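# Remove slotted finished part from fixture, lay flat

## Task

Lift the finished part, the one with a milled slot, out of the fixture and set it down lying flat on the table. Both blanks must stay clamped in their current places.

## Robot and tools

Robot: two arms, left_arm (the robot's own left, +y side) and right_arm (-y side), each with a parallel two-finger gripper. Bases in the scene frame: left_arm at (+0.018, +0.308, +0.334) m, right_arm at (+0.018, -0.308, +0.334) m. Fingers point along the gripper's +z axis and open and close along its y axis. end_effector_position is the spot between the finger pads, roughly 1 cm short of the fingertips.

Scene frame: origin at table-top height (z = 0) above the robot's foot. +x points forward over the table, +y to the robot's left, +z up. The table begins near x = +0.15 m and may be slightly rotated. Reported hand positions and orientations can be wrong by a few centimetres, more at long reach.

Cameras: cam_head_left, cam_head_right (fixed on the head), cam_left_wrist, cam_right_wrist (on the hands). All are 896x504. Calibration values are approximate.

execute_actions(actions, cameras). actions is a list of actions. Each action is a table of up to 15 rows, one row per 1/30 s control step. If a table has fewer than 15 rows, its final row is repeated to fill 15 steps. Each row always has 14 numbers in [-1, 1]: left_arm dx, dy, dz, rx, ry, rz, opening, then right_arm in the same order. dx..rz are an offset along the scene axes from that arm's Hand target as it stood when the action began. Every row counts from that same start, not from the row before, so sending the same offset again moves the arm further. Scale: 1.0 = 0.6 m or 180 degrees. rx, ry, rz form one rotation vector, turning about the hand's position. If the length of dx, dy, dz is over 1.0 it may be shortened. opening is absolute: +1 fully open (0.094 m), -1 closed. An empty actions list only returns state and images. cameras picks which images come back: null or ["all"] gives all, [] gives none, and an unknown name invalidates the call.

move(target, speed, blend, opening_speed, blocking, cameras). Drives each gripper in a straight line to a target, with no obstacle avoidance. target is one 14-number row laid out as above, or a list of up to 15 such rows. Every row is an offset from the Hand targets at the start of the move, not from the previous row. speed is m/s, 0.002 to 4.3, default 0.25; turning is capped at twice that in rad/s. Give one value, or one per target. blend, in metres, rounds corners in a list. opening_speed (0.2 or more, in scale units per second) makes the fingers close or open gradually. Use a low value on fragile parts. blocking=false returns after about 0.5 s while the move carries on. Moves stop after 10 s. The result ends with a move: line giving the outcome (done, off_target, moving, held, fault) and any limits (paced = clipped, held = steps withheld). done means the arm rests within 10 mm and 2 degrees of its target. It does not tell you whether anything is being touched. Fast moves lag and overshoot, especially with the arm nearly straight. Don't route a path close past an arm's own base, because it can flip the shoulder posture.

wait(seconds 0 to 10, cameras): lets time pass while each arm holds its last command. stop(cameras): brakes a running move. zoom_image(camera, region [x0, y0, x1, y1] in pixels, at most 504x504): a closer look at a camera's latest image. read_manual(section "licences"): licence text only. finished_scene(scene): ends the current scene; pass the current scene's number. It cannot be undone.

Results: Hand target is the last commanded pose after clipping, and the next offsets start from it. Orientation commands are clipped to within 40 degrees of the measured orientation. Grippers often stop a centimetre or so short of the target because of friction or weight. That is not evidence of contact; send the remaining distance as a new offset. Sending 0 for an arm's six pose numbers re-commands its Hand target. Always send the opening you want for each gripper, because a 0 there counts as a command. Tool commands lists the current gripper commands. grip_measured is the measured finger opening on the command scale. It reads up to about 2.7 mm wide when empty, and when squeezing a hard part it reads slightly narrower than the part. Pads press at full force from about 0.05 below the first-touch reading. Each pad pushes with about 50 to 64 N. To release, command an opening well above grip_measured. Joint velocities saying within noise means the arm is still. Joint torques include gravity and have offsets. Torques 3 and 4 wrap at ±28 N m. Results of execute_actions also list intermediate end_effector_position readings.

Cautions: do not drop parts, release a part while it is still moving, slam, hit hard or push hard. Nothing may fall off the table or be left off it. Never let the arms collide, and never close a gripper on the other arm's fingers. The clearance check does not protect gripper against gripper. Motors heat up when holding loads, reaching far or pushing against something unreachable. MOTOR HOT shows at 85 °C, and at 100 °C that arm goes limp and faults for 30 s or more. A loose object may occasionally be nudged by something else. Leave both blanks clamped and undisturbed.

Each tool is called after ">>>" as name([rows], argument=value, ...), one row to a line, values as JSON.

## Session

>>> execute_actions(actions=[])

Scene clock: 0.00 s.
left_arm: end_effector_position=(+0.6945, +0.4539, +0.2038) grip_measured=+1.000 end_effector_quat_wxyz=(-0.111, +0.644, -0.750, -0.101) | right_arm: end_effector_position=(+0.3959, +0.2995, +0.1289) grip_measured=+1.000 end_effector_quat_wxyz=(+0.534, -0.661, +0.517, +0.098)
Joint positions: left_arm=[1.079 1.984 1.651 -0.814 -0.467 -1.259 0.094] | right_arm=[-0.074 2.6 1.327 0.841 -0.01 -1.148 0.094]
Joint velocities: within noise
Joint torques (N m): no reading
Motor temperatures (°C): left_arm=[33 34 30 33 30 30 31] | right_arm=[34 33 32 33 29 31 30]
Heat: left arm: hottest shoulder 34 °C; right arm: hottest waist 34 °C.
Hand target: left_arm +0.6996, +0.4554, +0.2030; +0.114, -0.646, +0.749, +0.100 | right_arm +0.4005, +0.3026, +0.1325; -0.540, +0.657, -0.516, -0.097
Tool commands: left_gripper/opening=+1.0 right_gripper/opening=+1.0
camera_calibration:
cam_left_wrist: T_world_to_cam=[[0.979956, -0.190988, -0.0566604, -0.570586], [-0.164151, -0.935274, 0.313554, 0.500116], [-0.112878, -0.297968, -0.947878, 0.515894], [0, 0, 0, 1]] pos_world=[0.699477, 0.51249, 0.299862]
cam_right_wrist: T_world_to_cam=[[0.823383, -0.0821945, 0.561502, -0.362997], [0.126996, -0.937672, -0.323486, 0.301725], [0.553094, 0.337661, -0.761625, -0.112013], [0, 0, 0, 1]] pos_world=[0.322522, 0.290906, 0.216115]

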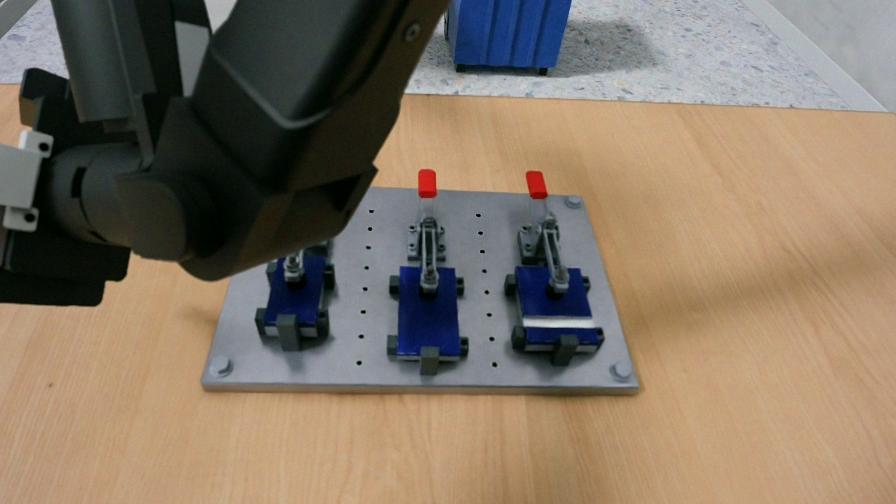

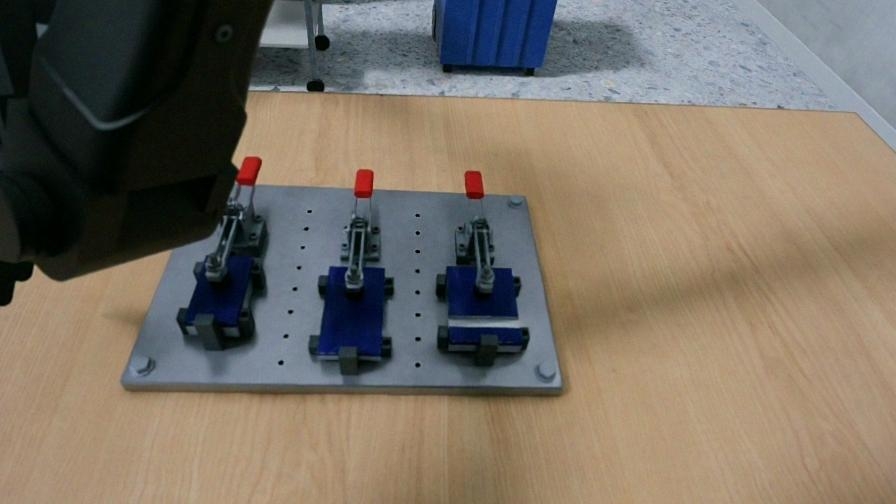

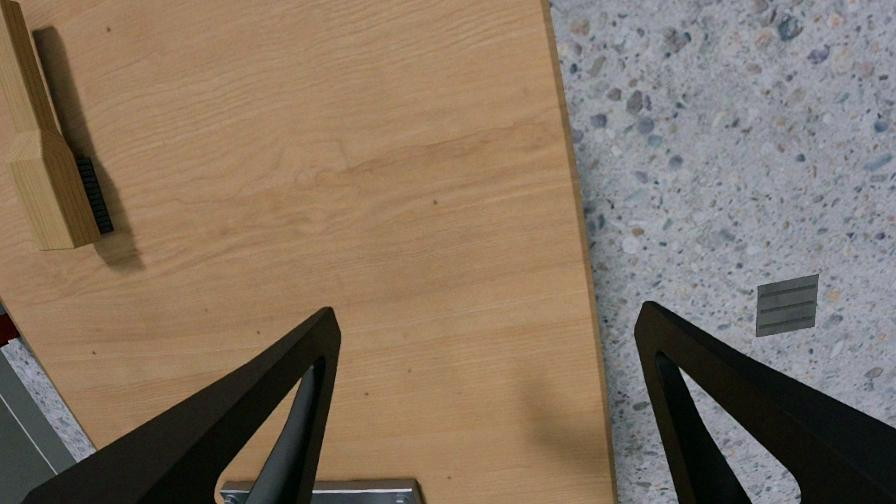

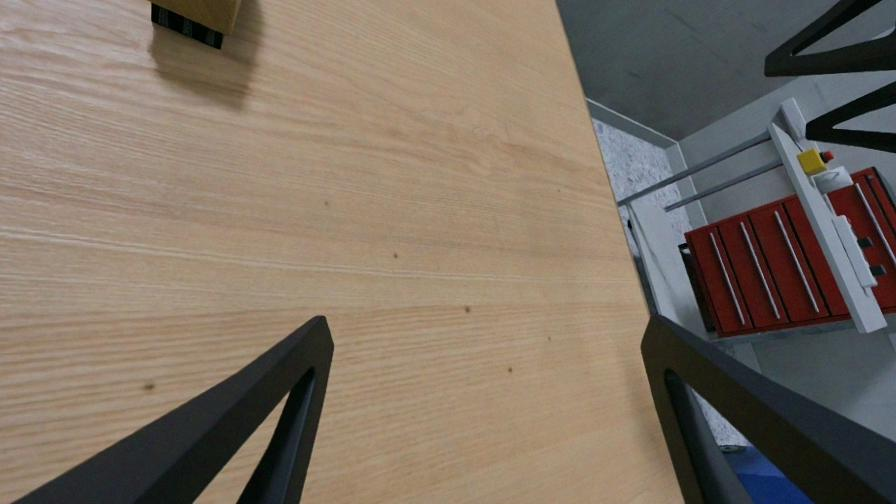

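>>> zoom_image(camera="cam_head_right", region=[400, 150, 570, 390])

>>> zoom_image(camera="cam_head_left", region=[480, 160, 650, 390])

Scaled by 2.100 from the camera's 896x504 image, which has a finer 1280x720 frame.

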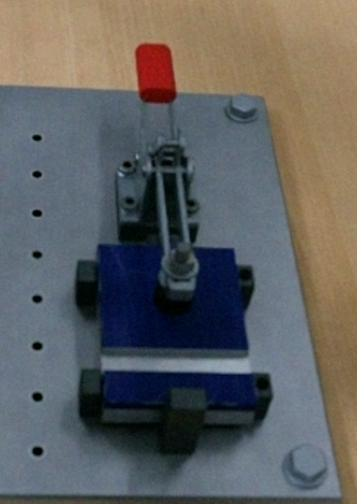

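Scaled by 2.191 from the camera's 896x504 image, which has a finer 1280x720 frame.

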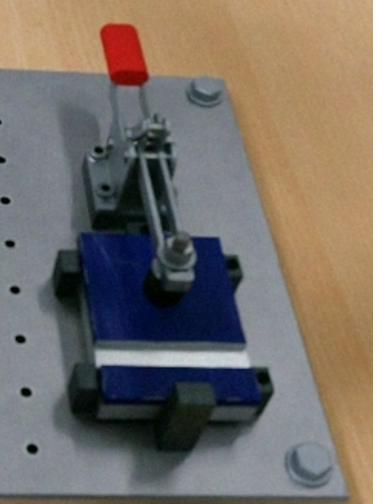

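>>> move([
  [0,0,0,0,0,0,1, -0.034,-0.338,0.2,0.021,0.153,-0.249,0],
  [0,0,0,0,0,0,1, -0.101,-0.704,0.15,0.0419,0.3054,-0.4984,0],
], speed=0.4, blend=[0.05,0])

Scene clock: 43.23 s.
left_arm: end_effector_position=(+0.6945, +0.4539, +0.2038) grip_measured=+1.000 end_effector_quat_wxyz=(-0.111, +0.644, -0.750, -0.101) | right_arm: end_effector_position=(+0.3336, -0.1191, +0.2193) grip_measured=+0.001 end_effector_quat_wxyz=(+0.214, +0.011, +0.977, -0.007)
Joint positions: left_arm=[1.079 1.984 1.651 -0.814 -0.467 -1.259 0.094] | right_arm=[-0.24 1.699 0.482 0.129 0.641 0.551 0.047]
Joint velocities: within noise
Joint torques (N m): left_arm=[-3.78 -24.76 7.71 0.62 -0.25 0.07] | right_arm=[1.49 -9.93 4.29 1.02 0.1 0.08]
Motor temperatures (°C): left_arm=[33 37 32 33 30 30 31] | right_arm=[34 34 33 33 29 31 30]
Heat: left arm: hottest shoulder 37 °C; right arm: hottest waist 34 °C.
Hand target: left_arm +0.6996, +0.4554, +0.2030; +0.114, -0.646, +0.749, +0.100 | right_arm +0.3399, -0.1197, +0.2225; +0.216, +0.022, +0.976, -0.005
Off the commanded pose: left_arm 0.005 m, 0 deg | right_arm 0.007 m, 1 deg.
move: done
camera_calibration:
cam_left_wrist: T_world_to_cam=[[0.979956, -0.190988, -0.0566604, -0.570586], [-0.164151, -0.935274, 0.313554, 0.500116], [-0.112878, -0.297968, -0.947878, 0.515894], [0, 0, 0, 1]] pos_world=[0.699477, 0.51249, 0.299862]
cam_right_wrist: T_world_to_cam=[[-0.0322984, -0.998173, -0.051055, -0.0862361], [-0.984207, 0.0228678, 0.17554, 0.321986], [-0.174052, 0.0559184, -0.983147, 0.390273], [0, 0, 0, 1]] pos_world=[0.382043, -0.115265, 0.322772]

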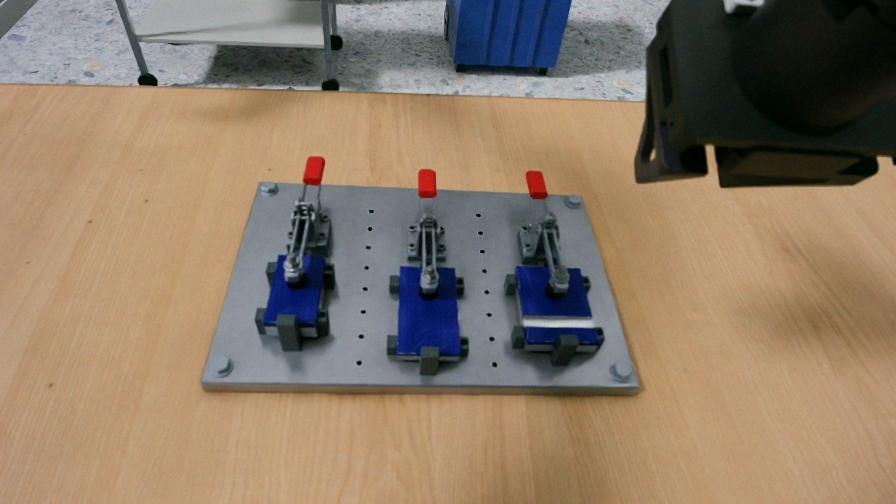

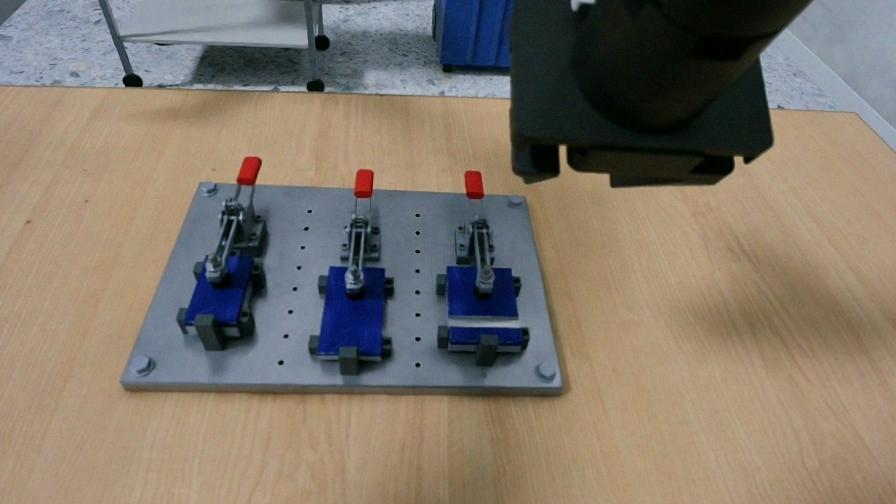

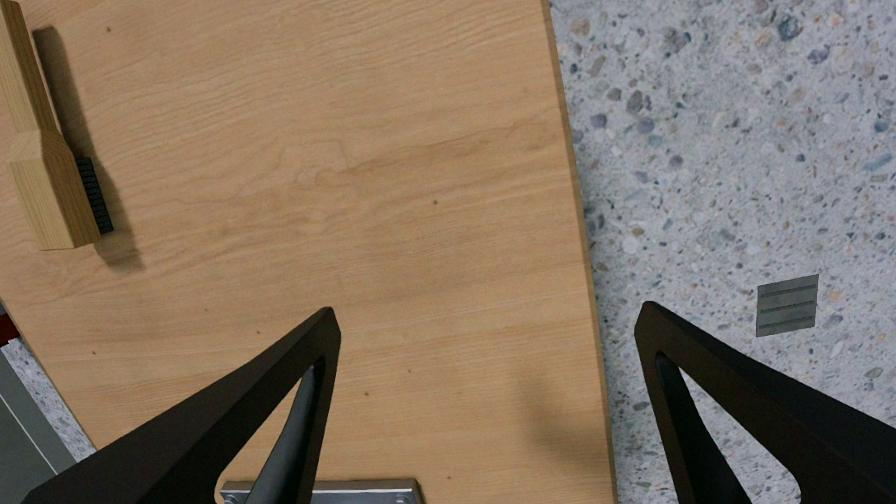

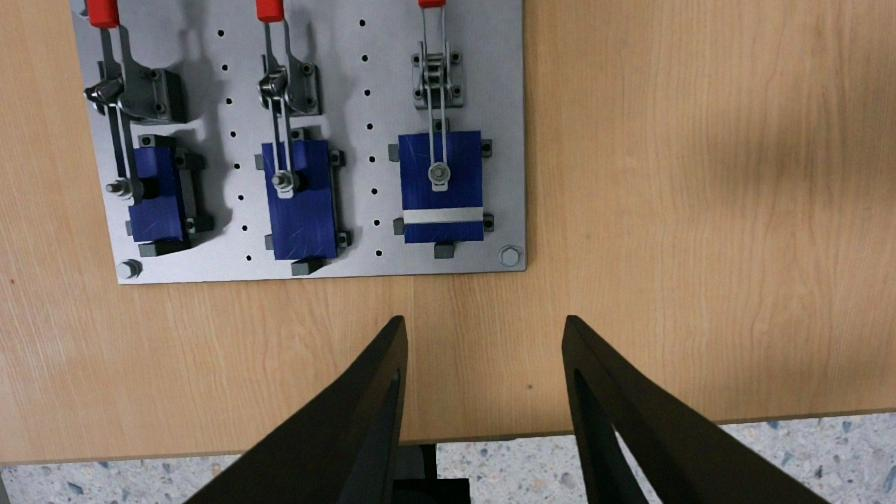

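>>> zoom_image(camera="cam_right_wrist", region=[370, 0, 540, 280])

Scaled by 1.800 from the camera's 896x504 image, which has a finer 1280x720 frame.

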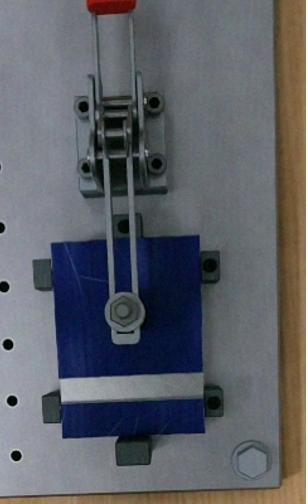

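>>> move([
  [0,0,0,0,0,0,1, 0.18,0.02,0.0,0,0,0.0183,0],
], speed=0.25, cameras=["cam_right_wrist","cam_head_right","cam_head_left"])

Scene clock: 74.00 s.
left_arm: end_effector_position=(+0.6945, +0.4539, +0.2038) grip_measured=+1.000 end_effector_quat_wxyz=(-0.111, +0.644, -0.750, -0.101) | right_arm: end_effector_position=(+0.4407, -0.1091, +0.2246) grip_measured=+0.001 end_effector_quat_wxyz=(+0.218, -0.004, +0.976, +0.004)
Joint positions: left_arm=[1.079 1.984 1.651 -0.814 -0.467 -1.259 0.094] | right_arm=[-0.394 1.721 0.708 0.035 0.541 0.355 0.047]
Joint velocities: within noise
Joint torques (N m): left_arm=[-3.66 -24.76 7.73 0.61 -0.26 0.07] | right_arm=[2.73 -10.64 6.82 1.02 0.03 -0.13]
Motor temperatures (°C): left_arm=[33 38 33 33 30 30 31] | right_arm=[34 34 33 33 29 31 30]
Heat: left arm: hottest shoulder 38 °C; right arm: hottest waist 34 °C.
Hand target: left_arm +0.6996, +0.4554, +0.2030; +0.114, -0.646, +0.749, +0.100 | right_arm +0.4480, -0.1077, +0.2226; +0.216, -0.006, +0.976, +0.001
Off the commanded pose: left_arm 0.005 m, 0 deg | right_arm 0.008 m, 0 deg.
move: done
camera_calibration:
cam_right_wrist: T_world_to_cam=[[0.00225987, -0.997872, -0.0651656, -0.0845102], [-0.98562, -0.0132332, 0.168458, 0.424578], [-0.168962, 0.0638478, -0.983552, 0.412297], [0, 0, 0, 1]] pos_world=[0.488326, -0.105036, 0.328485]
Images, in order (width x height): cam_head_left 896x504, cam_head_right 896x504, cam_right_wrist 896x504.

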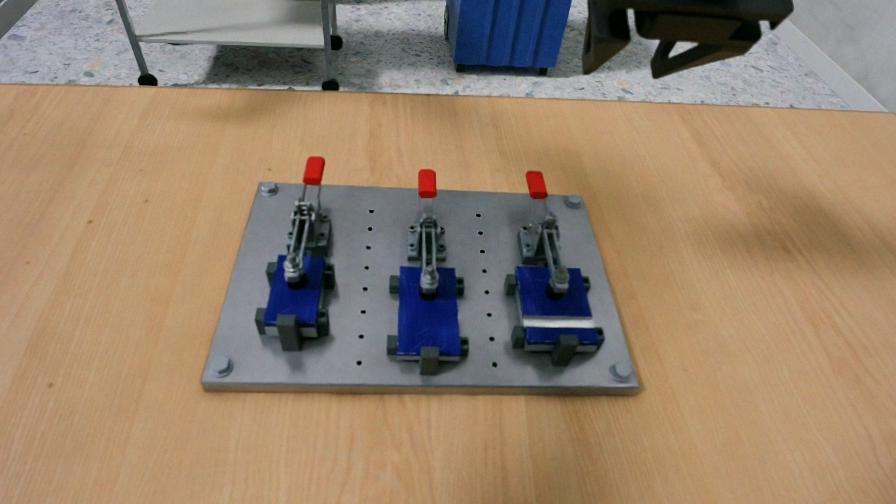

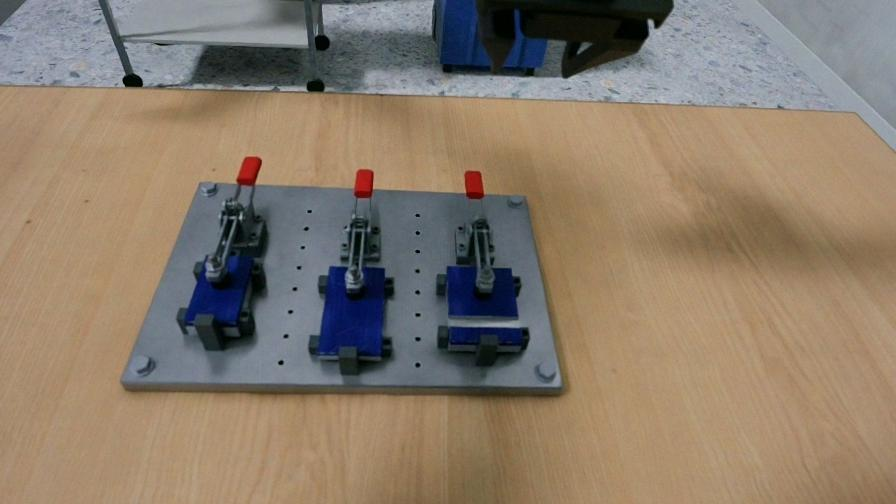

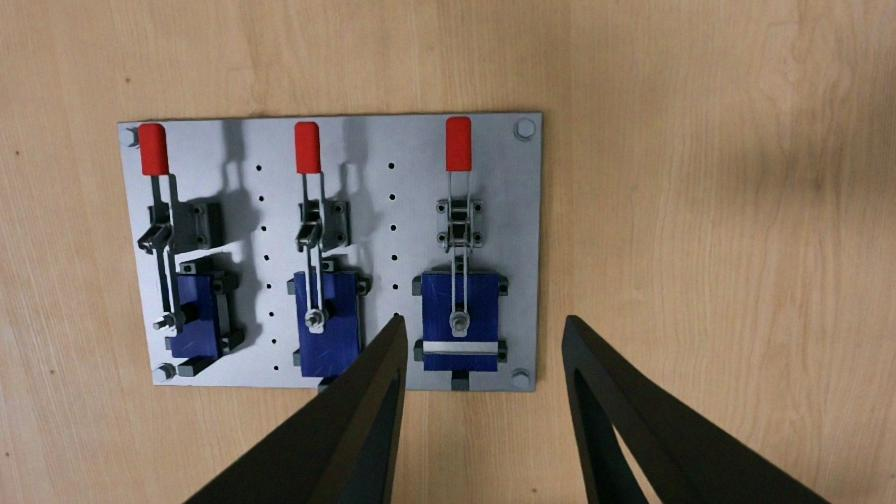

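>>> move([
  [0,0,0,0,0,0,1, 0.1233,0.027,-0.17,-0.001,0.0833,0,0],
], speed=0.2, cameras=["cam_right_wrist","cam_head_right"])

Scene clock: 165.73 s.
left_arm: end_effector_position=(+0.6945, +0.4539, +0.2038) grip_measured=+1.000 end_effector_quat_wxyz=(-0.111, +0.644, -0.750, -0.101) | right_arm: end_effector_position=(+0.5144, -0.0928, +0.1246) grip_measured=+0.001 end_effector_quat_wxyz=(+0.089, -0.005, +0.996, +0.001)
Joint positions: left_arm=[1.079 1.984 1.651 -0.814 -0.467 -1.259 0.094] | right_arm=[-0.538 2.045 1.116 -0.262 0.387 0.334 0.047]
Joint velocities: within noise
Joint torques (N m): left_arm=[-3.72 -24.7 7.72 0.58 -0.25 0.08] | right_arm=[3.66 -14.45 7.32 0.55 -0.06 -0.1]
Motor temperatures (°C): left_arm=[33 40 34 33 30 30 31] | right_arm=[34 34 34 33 29 31 30]
Heat: left arm: hottest shoulder 40 °C; right arm: hottest waist 34 °C.
Hand target: left_arm +0.6996, +0.4554, +0.2030; +0.114, -0.646, +0.749, +0.100 | right_arm +0.5219, -0.0915, +0.1205; +0.087, -0.006, +0.996, +0.000
Off the commanded pose: left_arm 0.005 m, 0 deg | right_arm 0.009 m, 0 deg.
move: done
camera_calibration:
cam_right_wrist: T_world_to_cam=[[-0.0124321, -0.99826, -0.0576396, -0.068419], [-0.908227, -0.0128407, 0.418281, 0.443332], [-0.418293, 0.05755, -0.906487, 0.443448], [0, 0, 0, 1]] pos_world=[0.587287, -0.0881277, 0.212599]
Images, in order (width x height): cam_head_right 896x504, cam_right_wrist 896x504.

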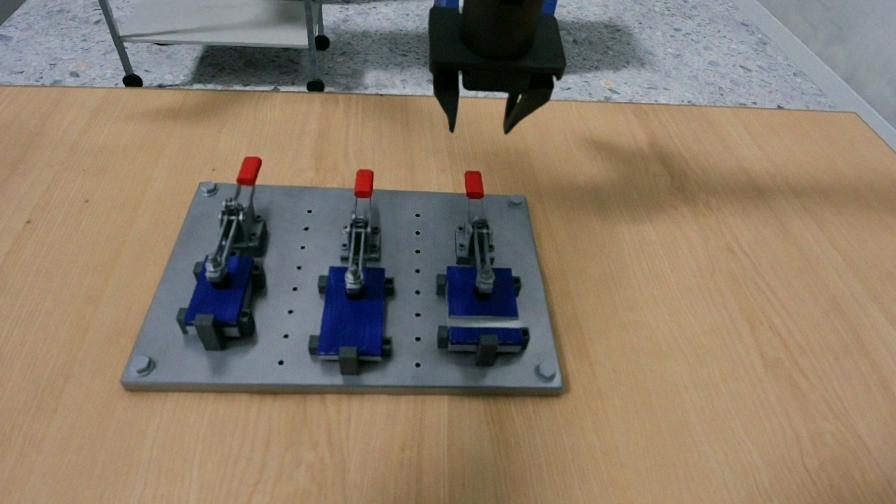

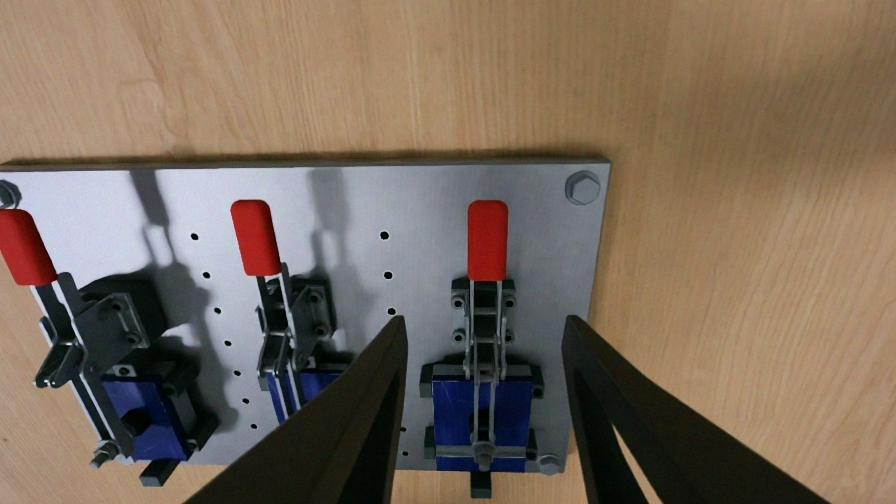

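>>> move([
  [0,0,0,0,0,0,1, 0.0035,0,-0.128,0,0,0,-0.2],
], speed=0.15, cameras=["cam_right_wrist","cam_head_right"])

>>> zoom_image(camera="cam_head_right", region=[400, 100, 570, 280])

Scene clock: 181.13 s.
left_arm: end_effector_position=(+0.6945, +0.4539, +0.2038) grip_measured=+1.000 end_effector_quat_wxyz=(-0.111, +0.644, -0.750, -0.101) | right_arm: end_effector_position=(+0.5127, -0.0925, +0.0471) grip_measured=-0.198 end_effector_quat_wxyz=(+0.077, -0.009, +0.997, -0.003)
Joint positions: left_arm=[1.079 1.984 1.651 -0.814 -0.467 -1.259 0.094] | right_arm=[-0.583 2.23 1.194 -0.164 0.37 0.289 0.038]
Joint velocities: within noise
Joint torques (N m): left_arm=[-3.72 -24.7 7.69 0.62 -0.26 0.07] | right_arm=[4.13 -15.5 5.53 1.69 -0.04 -0.11]
Motor temperatures (°C): left_arm=[33 40 34 33 30 30 31] | right_arm=[34 34 34 33 29 31 30]
Heat: left arm: hottest shoulder 40 °C; right arm: hottest waist 34 °C.
Hand target: left_arm +0.6996, +0.4554, +0.2030; +0.114, -0.646, +0.749, +0.100 | right_arm +0.5239, -0.0915, +0.0437; +0.087, -0.006, +0.996, +0.000
Off the commanded pose: left_arm 0.005 m, 0 deg | right_arm 0.012 m, 1 deg.
move: off_target (right_arm)
camera_calibration:
cam_right_wrist: T_world_to_cam=[[-0.00593382, -0.998785, -0.0489189, -0.0763937], [-0.89841, -0.0161572, 0.438861, 0.467894], [-0.439118, 0.0465533, -0.897223, 0.381664], [0, 0, 0, 1]] pos_world=[0.587503, -0.0865087, 0.133361]
Images, in order (width x height): cam_head_right 896x504, cam_right_wrist 896x504.

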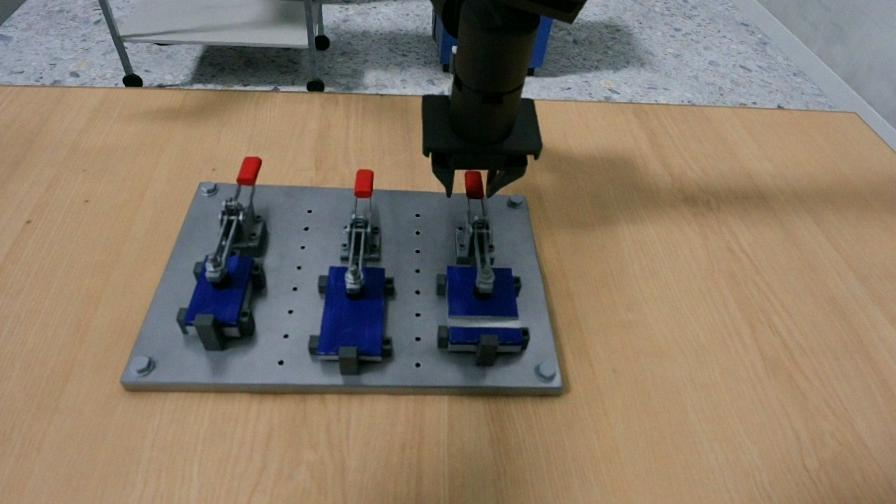

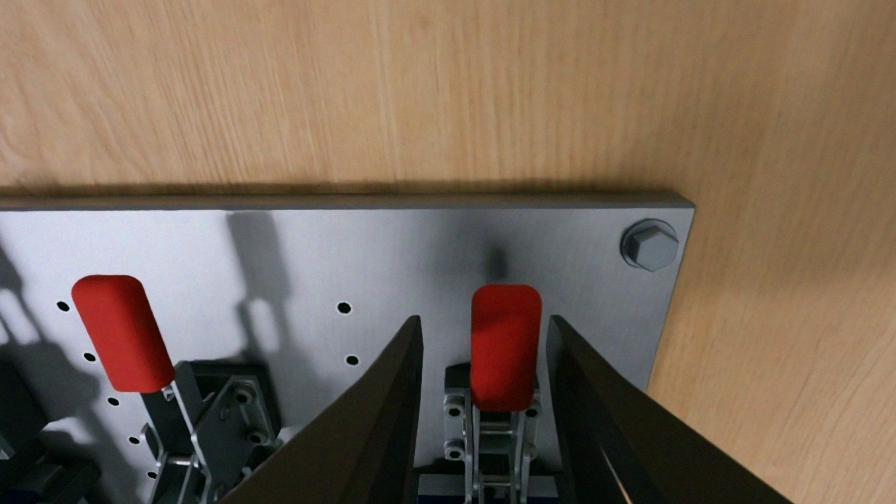

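Scaled by 2.800 from the camera's 896x504 image, which has a finer 1280x720 frame.

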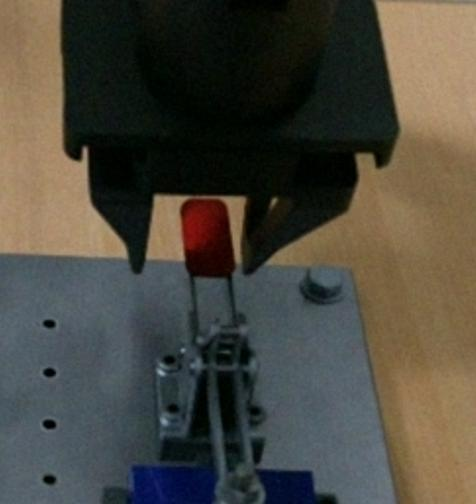

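>>> move([
  [0,0,0,0,0,0,1, 0,-0.0095,-0.003,0,0,0,-0.2],
  [0,0,0,0,0,0,1, 0,-0.0095,-0.003,0,0,0,-0.75],
], speed=0.1, cameras=["cam_right_wrist"])

Scene clock: 190.53 s.
left_arm: end_effector_position=(+0.6945, +0.4539, +0.2038) grip_measured=+1.000 end_effector_quat_wxyz=(-0.111, +0.644, -0.750, -0.101) | right_arm: end_effector_position=(+0.5157, -0.0971, +0.0457) grip_measured=-0.652 end_effector_quat_wxyz=(+0.079, -0.008, +0.997, -0.003)
Joint positions: left_arm=[1.079 1.984 1.651 -0.814 -0.467 -1.259 0.094] | right_arm=[-0.593 2.23 1.194 -0.156 0.367 0.279 0.016]
Joint velocities: within noise
Joint torques (N m): left_arm=[-3.78 -24.7 7.71 0.62 -0.26 0.08] | right_arm=[3.72 -15.5 4.97 1.73 -0.16 -0.1]
Motor temperatures (°C): left_arm=[33 40 34 33 30 30 31] | right_arm=[34 34 34 33 29 31 30]
Heat: left arm: hottest shoulder 40 °C; right arm: hottest waist 34 °C.
Hand target: left_arm +0.6996, +0.4554, +0.2030; +0.114, -0.646, +0.749, +0.100 | right_arm +0.5238, -0.0973, +0.0418; +0.087, -0.006, +0.996, +0.000
Off the commanded pose: left_arm 0.005 m, 0 deg | right_arm 0.009 m, 1 deg.
move: done
camera_calibration:
cam_right_wrist: T_world_to_cam=[[-0.00728223, -0.998763, -0.049187, -0.0801949], [-0.900346, -0.0148544, 0.434922, 0.472504], [-0.435115, 0.0474525, -0.899124, 0.380053], [0, 0, 0, 1]] pos_world=[0.5902, -0.0911114, 0.132268]
Images, in order (width x height): cam_right_wrist 896x504.

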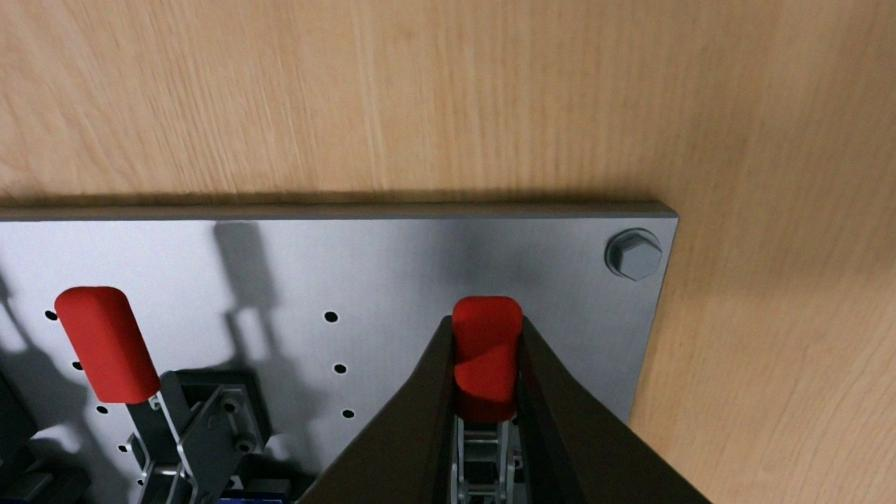

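>>> move([
  [0,0,0,0,0,0,1, 0.03,0.01,0.085,0,0,0,-0.75],
], speed=0.1, cameras=["cam_right_wrist","cam_head_right"])

>>> zoom_image(camera="cam_head_right", region=[400, 100, 570, 390])

Scene clock: 205.10 s.
left_arm: end_effector_position=(+0.6945, +0.4539, +0.2038) grip_measured=+1.000 end_effector_quat_wxyz=(-0.111, +0.644, -0.750, -0.101) | right_arm: end_effector_position=(+0.5151, -0.0976, +0.0477) grip_measured=-0.652 end_effector_quat_wxyz=(+0.063, -0.007, +0.998, -0.006)
Joint positions: left_arm=[1.079 1.984 1.651 -0.814 -0.467 -1.259 0.094] | right_arm=[-0.593 2.229 1.214 -0.212 0.365 0.293 0.016]
Joint velocities: within noise
Joint torques (N m): left_arm=[-3.84 -24.64 7.73 0.62 -0.25 0.07] | right_arm=[5.83 -22.95 4.33 -0.92 0.4 0]
Motor temperatures (°C): left_arm=[33 40 34 33 30 30 31] | right_arm=[34 34 34 33 29 31 30]
Heat: left arm: hottest shoulder 40 °C; right arm: hottest waist 34 °C.
Hand target: left_arm +0.6996, +0.4554, +0.2030; +0.114, -0.646, +0.749, +0.100 | right_arm +0.5420, -0.0912, +0.0929; +0.087, -0.006, +0.996, +0.000
Off the commanded pose: left_arm 0.005 m, 0 deg | right_arm 0.053 m, 3 deg.
move: off_target (right_arm)
camera_calibration:
cam_right_wrist: T_world_to_cam=[[-0.011206, -0.999072, -0.0415966, -0.0790047], [-0.886013, -0.00936278, 0.463566, 0.462849], [-0.463525, 0.0420499, -0.885086, 0.395059], [0, 0, 0, 1]] pos_world=[0.592324, -0.09121, 0.131814]
Images, in order (width x height): cam_head_right 896x504, cam_right_wrist 896x504.

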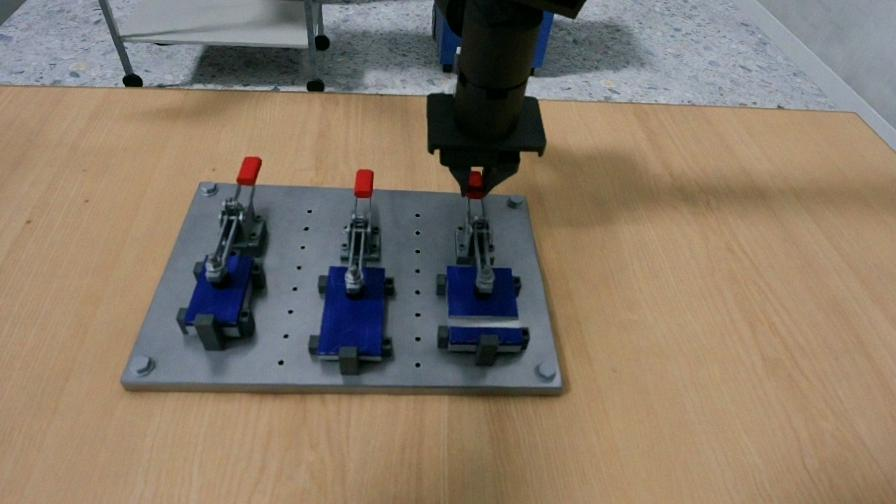

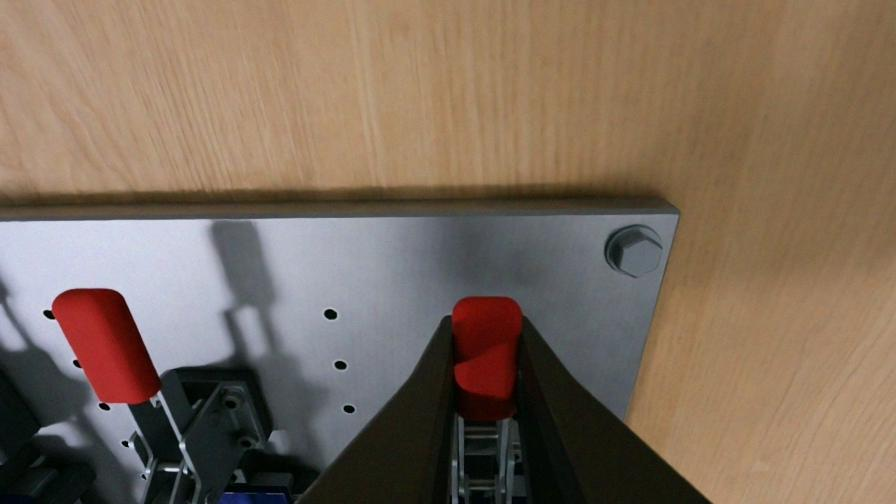

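Scaled by 1.738 from the camera's 896x504 image, which has a finer 1280x720 frame.

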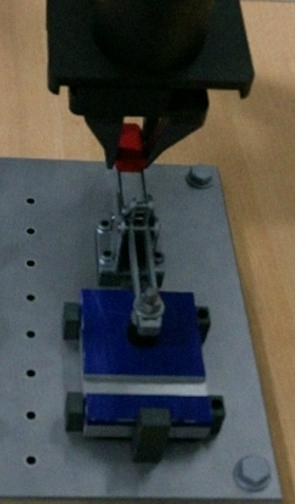

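>>> move([
  [0,0,0,0,0,0,1, 0.02,0.02,0.06,0,0,0,-0.75],
], speed=0.08, cameras=["cam_right_wrist"])

Scene clock: 209.50 s.
left_arm: end_effector_position=(+0.6945, +0.4539, +0.2038) grip_measured=+1.000 end_effector_quat_wxyz=(-0.111, +0.644, -0.750, -0.101) | right_arm: end_effector_position=(+0.5066, -0.0974, +0.0668) grip_measured=-0.652 end_effector_quat_wxyz=(+0.034, -0.002, +0.999, -0.018)
Joint positions: left_arm=[1.079 1.984 1.651 -0.814 -0.467 -1.259 0.094] | right_arm=[-0.575 2.191 1.22 -0.331 0.374 0.344 0.016]
Joint velocities: within noise
Joint torques (N m): left_arm=[-3.72 -24.7 7.71 0.61 -0.26 0.07] | right_arm=[6.83 -24.88 6.41 0.13 0.51 -0.19]
Motor temperatures (°C): left_arm=[33 40 34 33 30 30 31] | right_arm=[34 35 34 33 29 31 31]
Heat: left arm: hottest shoulder 40 °C; right arm: hottest shoulder 35 °C.
Hand target: left_arm +0.6996, +0.4554, +0.2030; +0.114, -0.646, +0.749, +0.100 | right_arm +0.5539, -0.0794, +0.1289; +0.087, -0.006, +0.996, +0.000
Off the commanded pose: left_arm 0.005 m, 0 deg | right_arm 0.080 m, 6 deg.
move: off_target (right_arm)
camera_calibration:
cam_right_wrist: T_world_to_cam=[[-0.0249362, -0.999534, -0.0176157, -0.0728196], [-0.857439, 0.0123248, 0.514438, 0.430691], [-0.513981, 0.0279325, -0.857346, 0.430349], [0, 0, 0, 1]] pos_world=[0.588666, -0.0901146, 0.146111]
Images, in order (width x height): cam_right_wrist 896x504.

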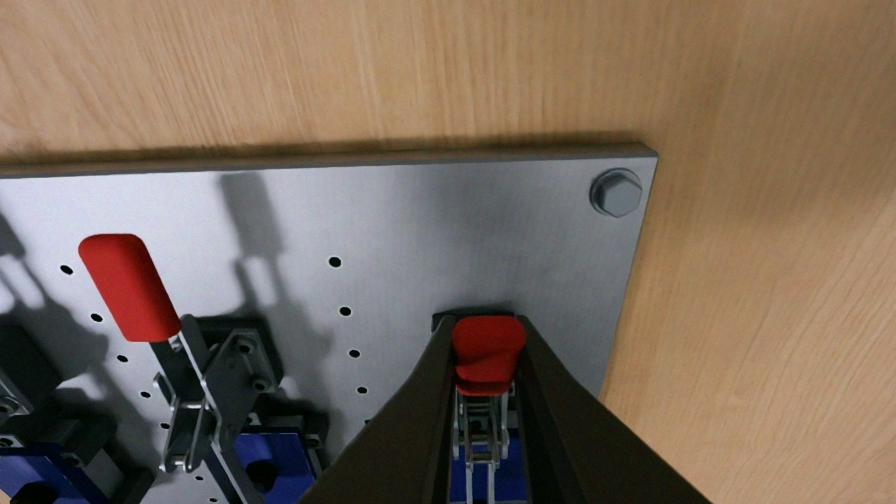

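>>> move([
  [0,0,0,0,0,0,1, -0.06,0,0.03,0,0,0,-0.75],
], speed=0.08, cameras=["cam_right_wrist","cam_head_right"])

>>> zoom_image(camera="cam_head_right", region=[400, 100, 570, 390])

Scene clock: 229.17 s.
left_arm: end_effector_position=(+0.6945, +0.4539, +0.2038) grip_measured=+1.000 end_effector_quat_wxyz=(-0.111, +0.644, -0.750, -0.101) | right_arm: end_effector_position=(+0.4879, -0.0975, +0.0807) grip_measured=-0.652 end_effector_quat_wxyz=(+0.041, +0.011, +0.999, -0.017)
Joint positions: left_arm=[1.079 1.984 1.651 -0.814 -0.467 -1.259 0.094] | right_arm=[-0.554 2.145 1.146 -0.297 0.384 0.388 0.016]
Joint velocities: within noise
Joint torques (N m): left_arm=[-3.84 -24.82 7.72 0.62 -0.25 0.07] | right_arm=[7.88 -25.52 3.02 0.03 0.69 -0.22]
Motor temperatures (°C): left_arm=[33 40 34 33 30 30 31] | right_arm=[34 37 34 33 30 31 31]
Heat: left arm: hottest shoulder 40 °C; right arm: hottest shoulder 37 °C.
Hand target: left_arm +0.6996, +0.4554, +0.2030; +0.114, -0.646, +0.749, +0.100 | right_arm +0.5181, -0.0793, +0.1469; +0.087, -0.006, +0.996, +0.000
Off the commanded pose: left_arm 0.005 m, 0 deg | right_arm 0.075 m, 6 deg.
move: off_target (right_arm)
camera_calibration:
cam_right_wrist: T_world_to_cam=[[-0.050659, -0.998495, -0.0210104, -0.0602117], [-0.863846, 0.0332506, 0.502657, 0.41358], [-0.501202, 0.0436139, -0.86423, 0.428461], [0, 0, 0, 1]] pos_world=[0.568965, -0.0925597, 0.161135]
Images, in order (width x height): cam_head_right 896x504, cam_right_wrist 896x504.

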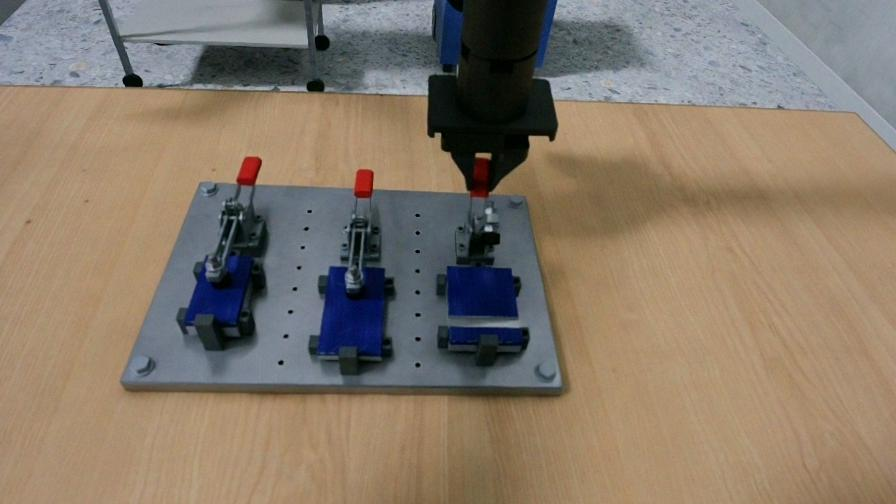

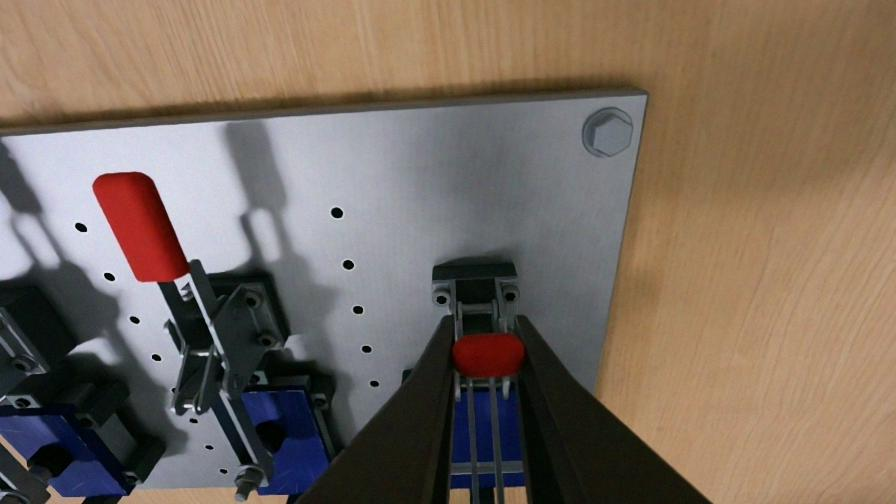

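Scaled by 1.738 from the camera's 896x504 image, which has a finer 1280x720 frame.

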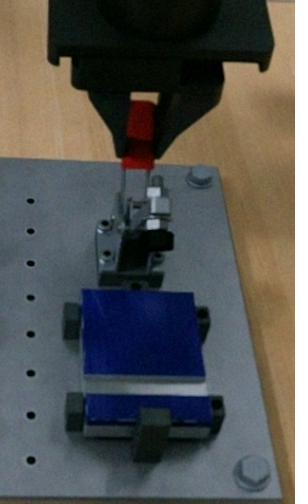

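>>> move([
  [0,0,0,0,0,0,1, -0.075,-0.005,-0.01,0,0,0,-0.75],
], speed=0.08, cameras=["cam_right_wrist","cam_head_right"])

>>> zoom_image(camera="cam_head_right", region=[400, 100, 570, 390])

Scene clock: 240.27 s.
left_arm: end_effector_position=(+0.6945, +0.4539, +0.2038) grip_measured=+1.000 end_effector_quat_wxyz=(-0.111, +0.644, -0.750, -0.101) | right_arm: end_effector_position=(+0.4682, -0.0980, +0.0850) grip_measured=-0.652 end_effector_quat_wxyz=(+0.063, +0.017, +0.998, -0.010)
Joint positions: left_arm=[1.079 1.984 1.651 -0.814 -0.467 -1.259 0.094] | right_arm=[-0.536 2.118 1.054 -0.19 0.394 0.4 0.016]
Joint velocities: within noise
Joint torques (N m): left_arm=[-3.72 -24.7 7.72 0.62 -0.26 0.07] | right_arm=[8.41 -24.18 0.18 -0.38 0.69 -0.12]
Motor temperatures (°C): left_arm=[33 41 35 33 30 30 31] | right_arm=[34 37 34 33 30 31 31]
Heat: left arm: hottest shoulder 41 °C; right arm: hottest shoulder 37 °C.
Hand target: left_arm +0.6996, +0.4554, +0.2030; +0.114, -0.646, +0.749, +0.100 | right_arm +0.4729, -0.0824, +0.1409; +0.087, -0.006, +0.996, +0.000
Off the commanded pose: left_arm 0.005 m, 0 deg | right_arm 0.058 m, 4 deg.
move: off_target (right_arm)
camera_calibration:
cam_right_wrist: T_world_to_cam=[[-0.0593994, -0.997552, -0.0369133, -0.0560998], [-0.885426, 0.0355747, 0.463416, 0.40813], [-0.460969, 0.0602107, -0.885371, 0.406968], [0, 0, 0, 1]] pos_world=[0.545636, -0.0949854, 0.169113]
Images, in order (width x height): cam_head_right 896x504, cam_right_wrist 896x504.

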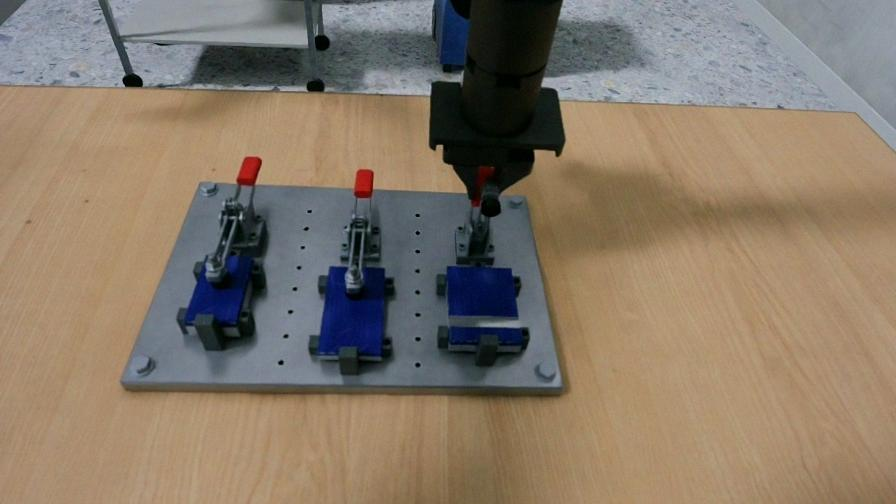

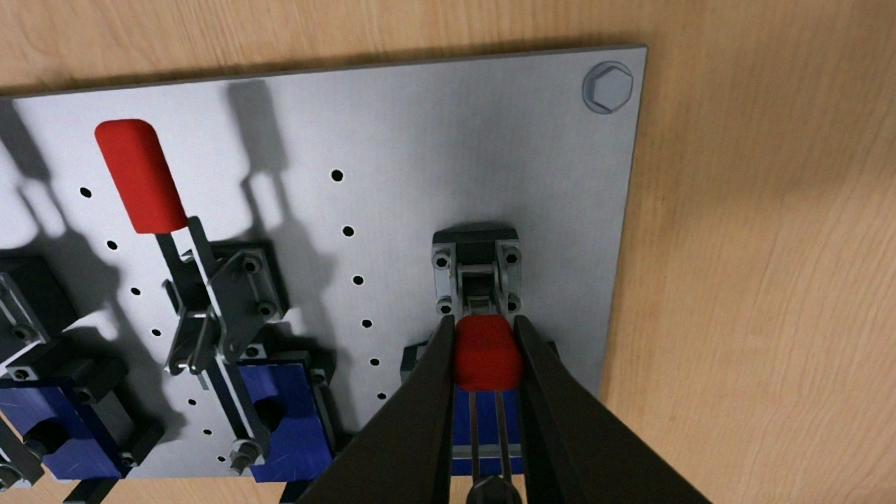

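Scaled by 1.738 from the camera's 896x504 image, which has a finer 1280x720 frame.

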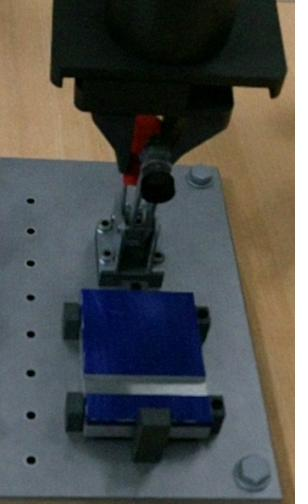

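>>> move([
  [0,0,0,0,0,0,1, -0.06,-0.005,-0.02,0,0,0,-0.75],
], speed=0.08, cameras=["cam_right_wrist","cam_head_right"])

>>> zoom_image(camera="cam_head_right", region=[400, 100, 570, 390])

Scene clock: 248.50 s.
left_arm: end_effector_position=(+0.6945, +0.4539, +0.2038) grip_measured=+1.000 end_effector_quat_wxyz=(-0.111, +0.644, -0.750, -0.101) | right_arm: end_effector_position=(+0.4580, -0.0982, +0.0843) grip_measured=-0.653 end_effector_quat_wxyz=(+0.085, +0.021, +0.996, -0.005)
Joint positions: left_arm=[1.079 1.984 1.651 -0.814 -0.467 -1.259 0.094] | right_arm=[-0.526 2.113 0.997 -0.094 0.405 0.402 0.016]
Joint velocities: within noise
Joint torques (N m): left_arm=[-3.84 -24.64 7.73 0.62 -0.26 0.07] | right_arm=[8.88 -22.01 -2.99 -0.58 0.44 0.02]
Motor temperatures (°C): left_arm=[33 41 35 33 30 30 31] | right_arm=[34 37 34 33 30 31 31]
Heat: left arm: hottest shoulder 41 °C; right arm: hottest shoulder 37 °C.
Hand target: left_arm +0.6996, +0.4554, +0.2030; +0.114, -0.646, +0.749, +0.100 | right_arm +0.4370, -0.0851, +0.1289; +0.087, -0.006, +0.996, +0.000
Off the commanded pose: left_arm 0.005 m, 0 deg | right_arm 0.051 m, 3 deg.
move: off_target (right_arm)
camera_calibration:
cam_right_wrist: T_world_to_cam=[[-0.0657081, -0.996635, -0.0489998, -0.0529373], [-0.904763, 0.0387979, 0.424144, 0.411905], [-0.420816, 0.0722029, -0.904268, 0.385934], [0, 0, 0, 1]] pos_world=[0.531605, -0.0966057, 0.171687]
Images, in order (width x height): cam_head_right 896x504, cam_right_wrist 896x504.

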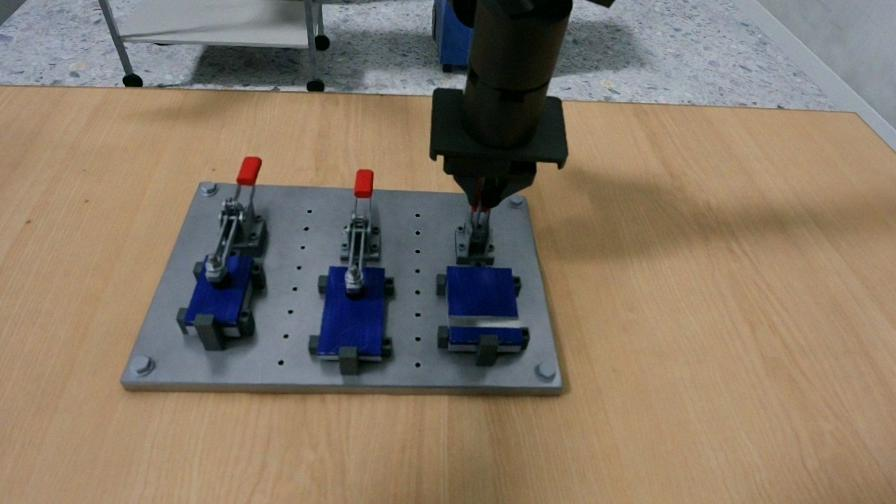

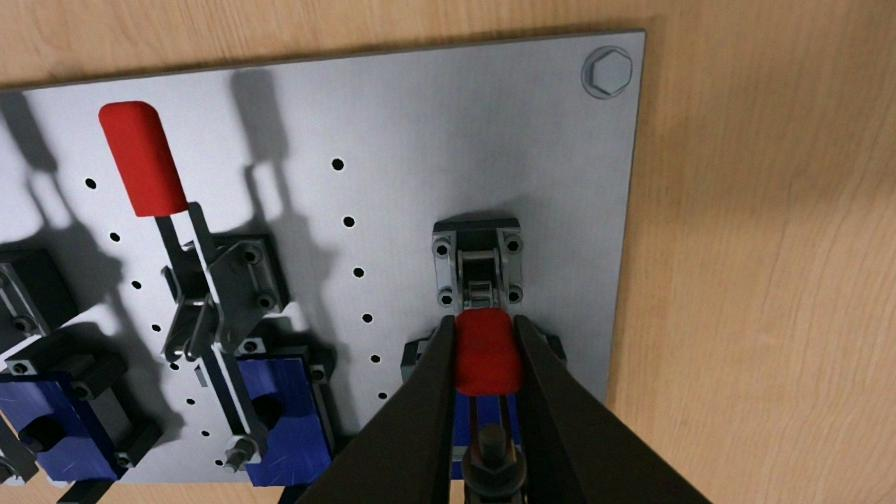

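Scaled by 1.738 from the camera's 896x504 image, which has a finer 1280x720 frame.

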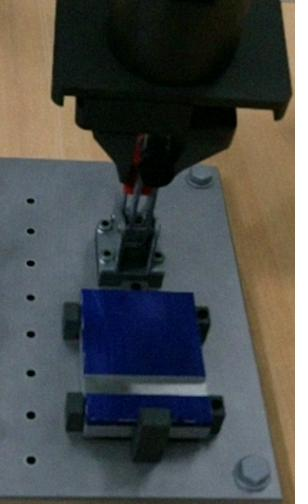

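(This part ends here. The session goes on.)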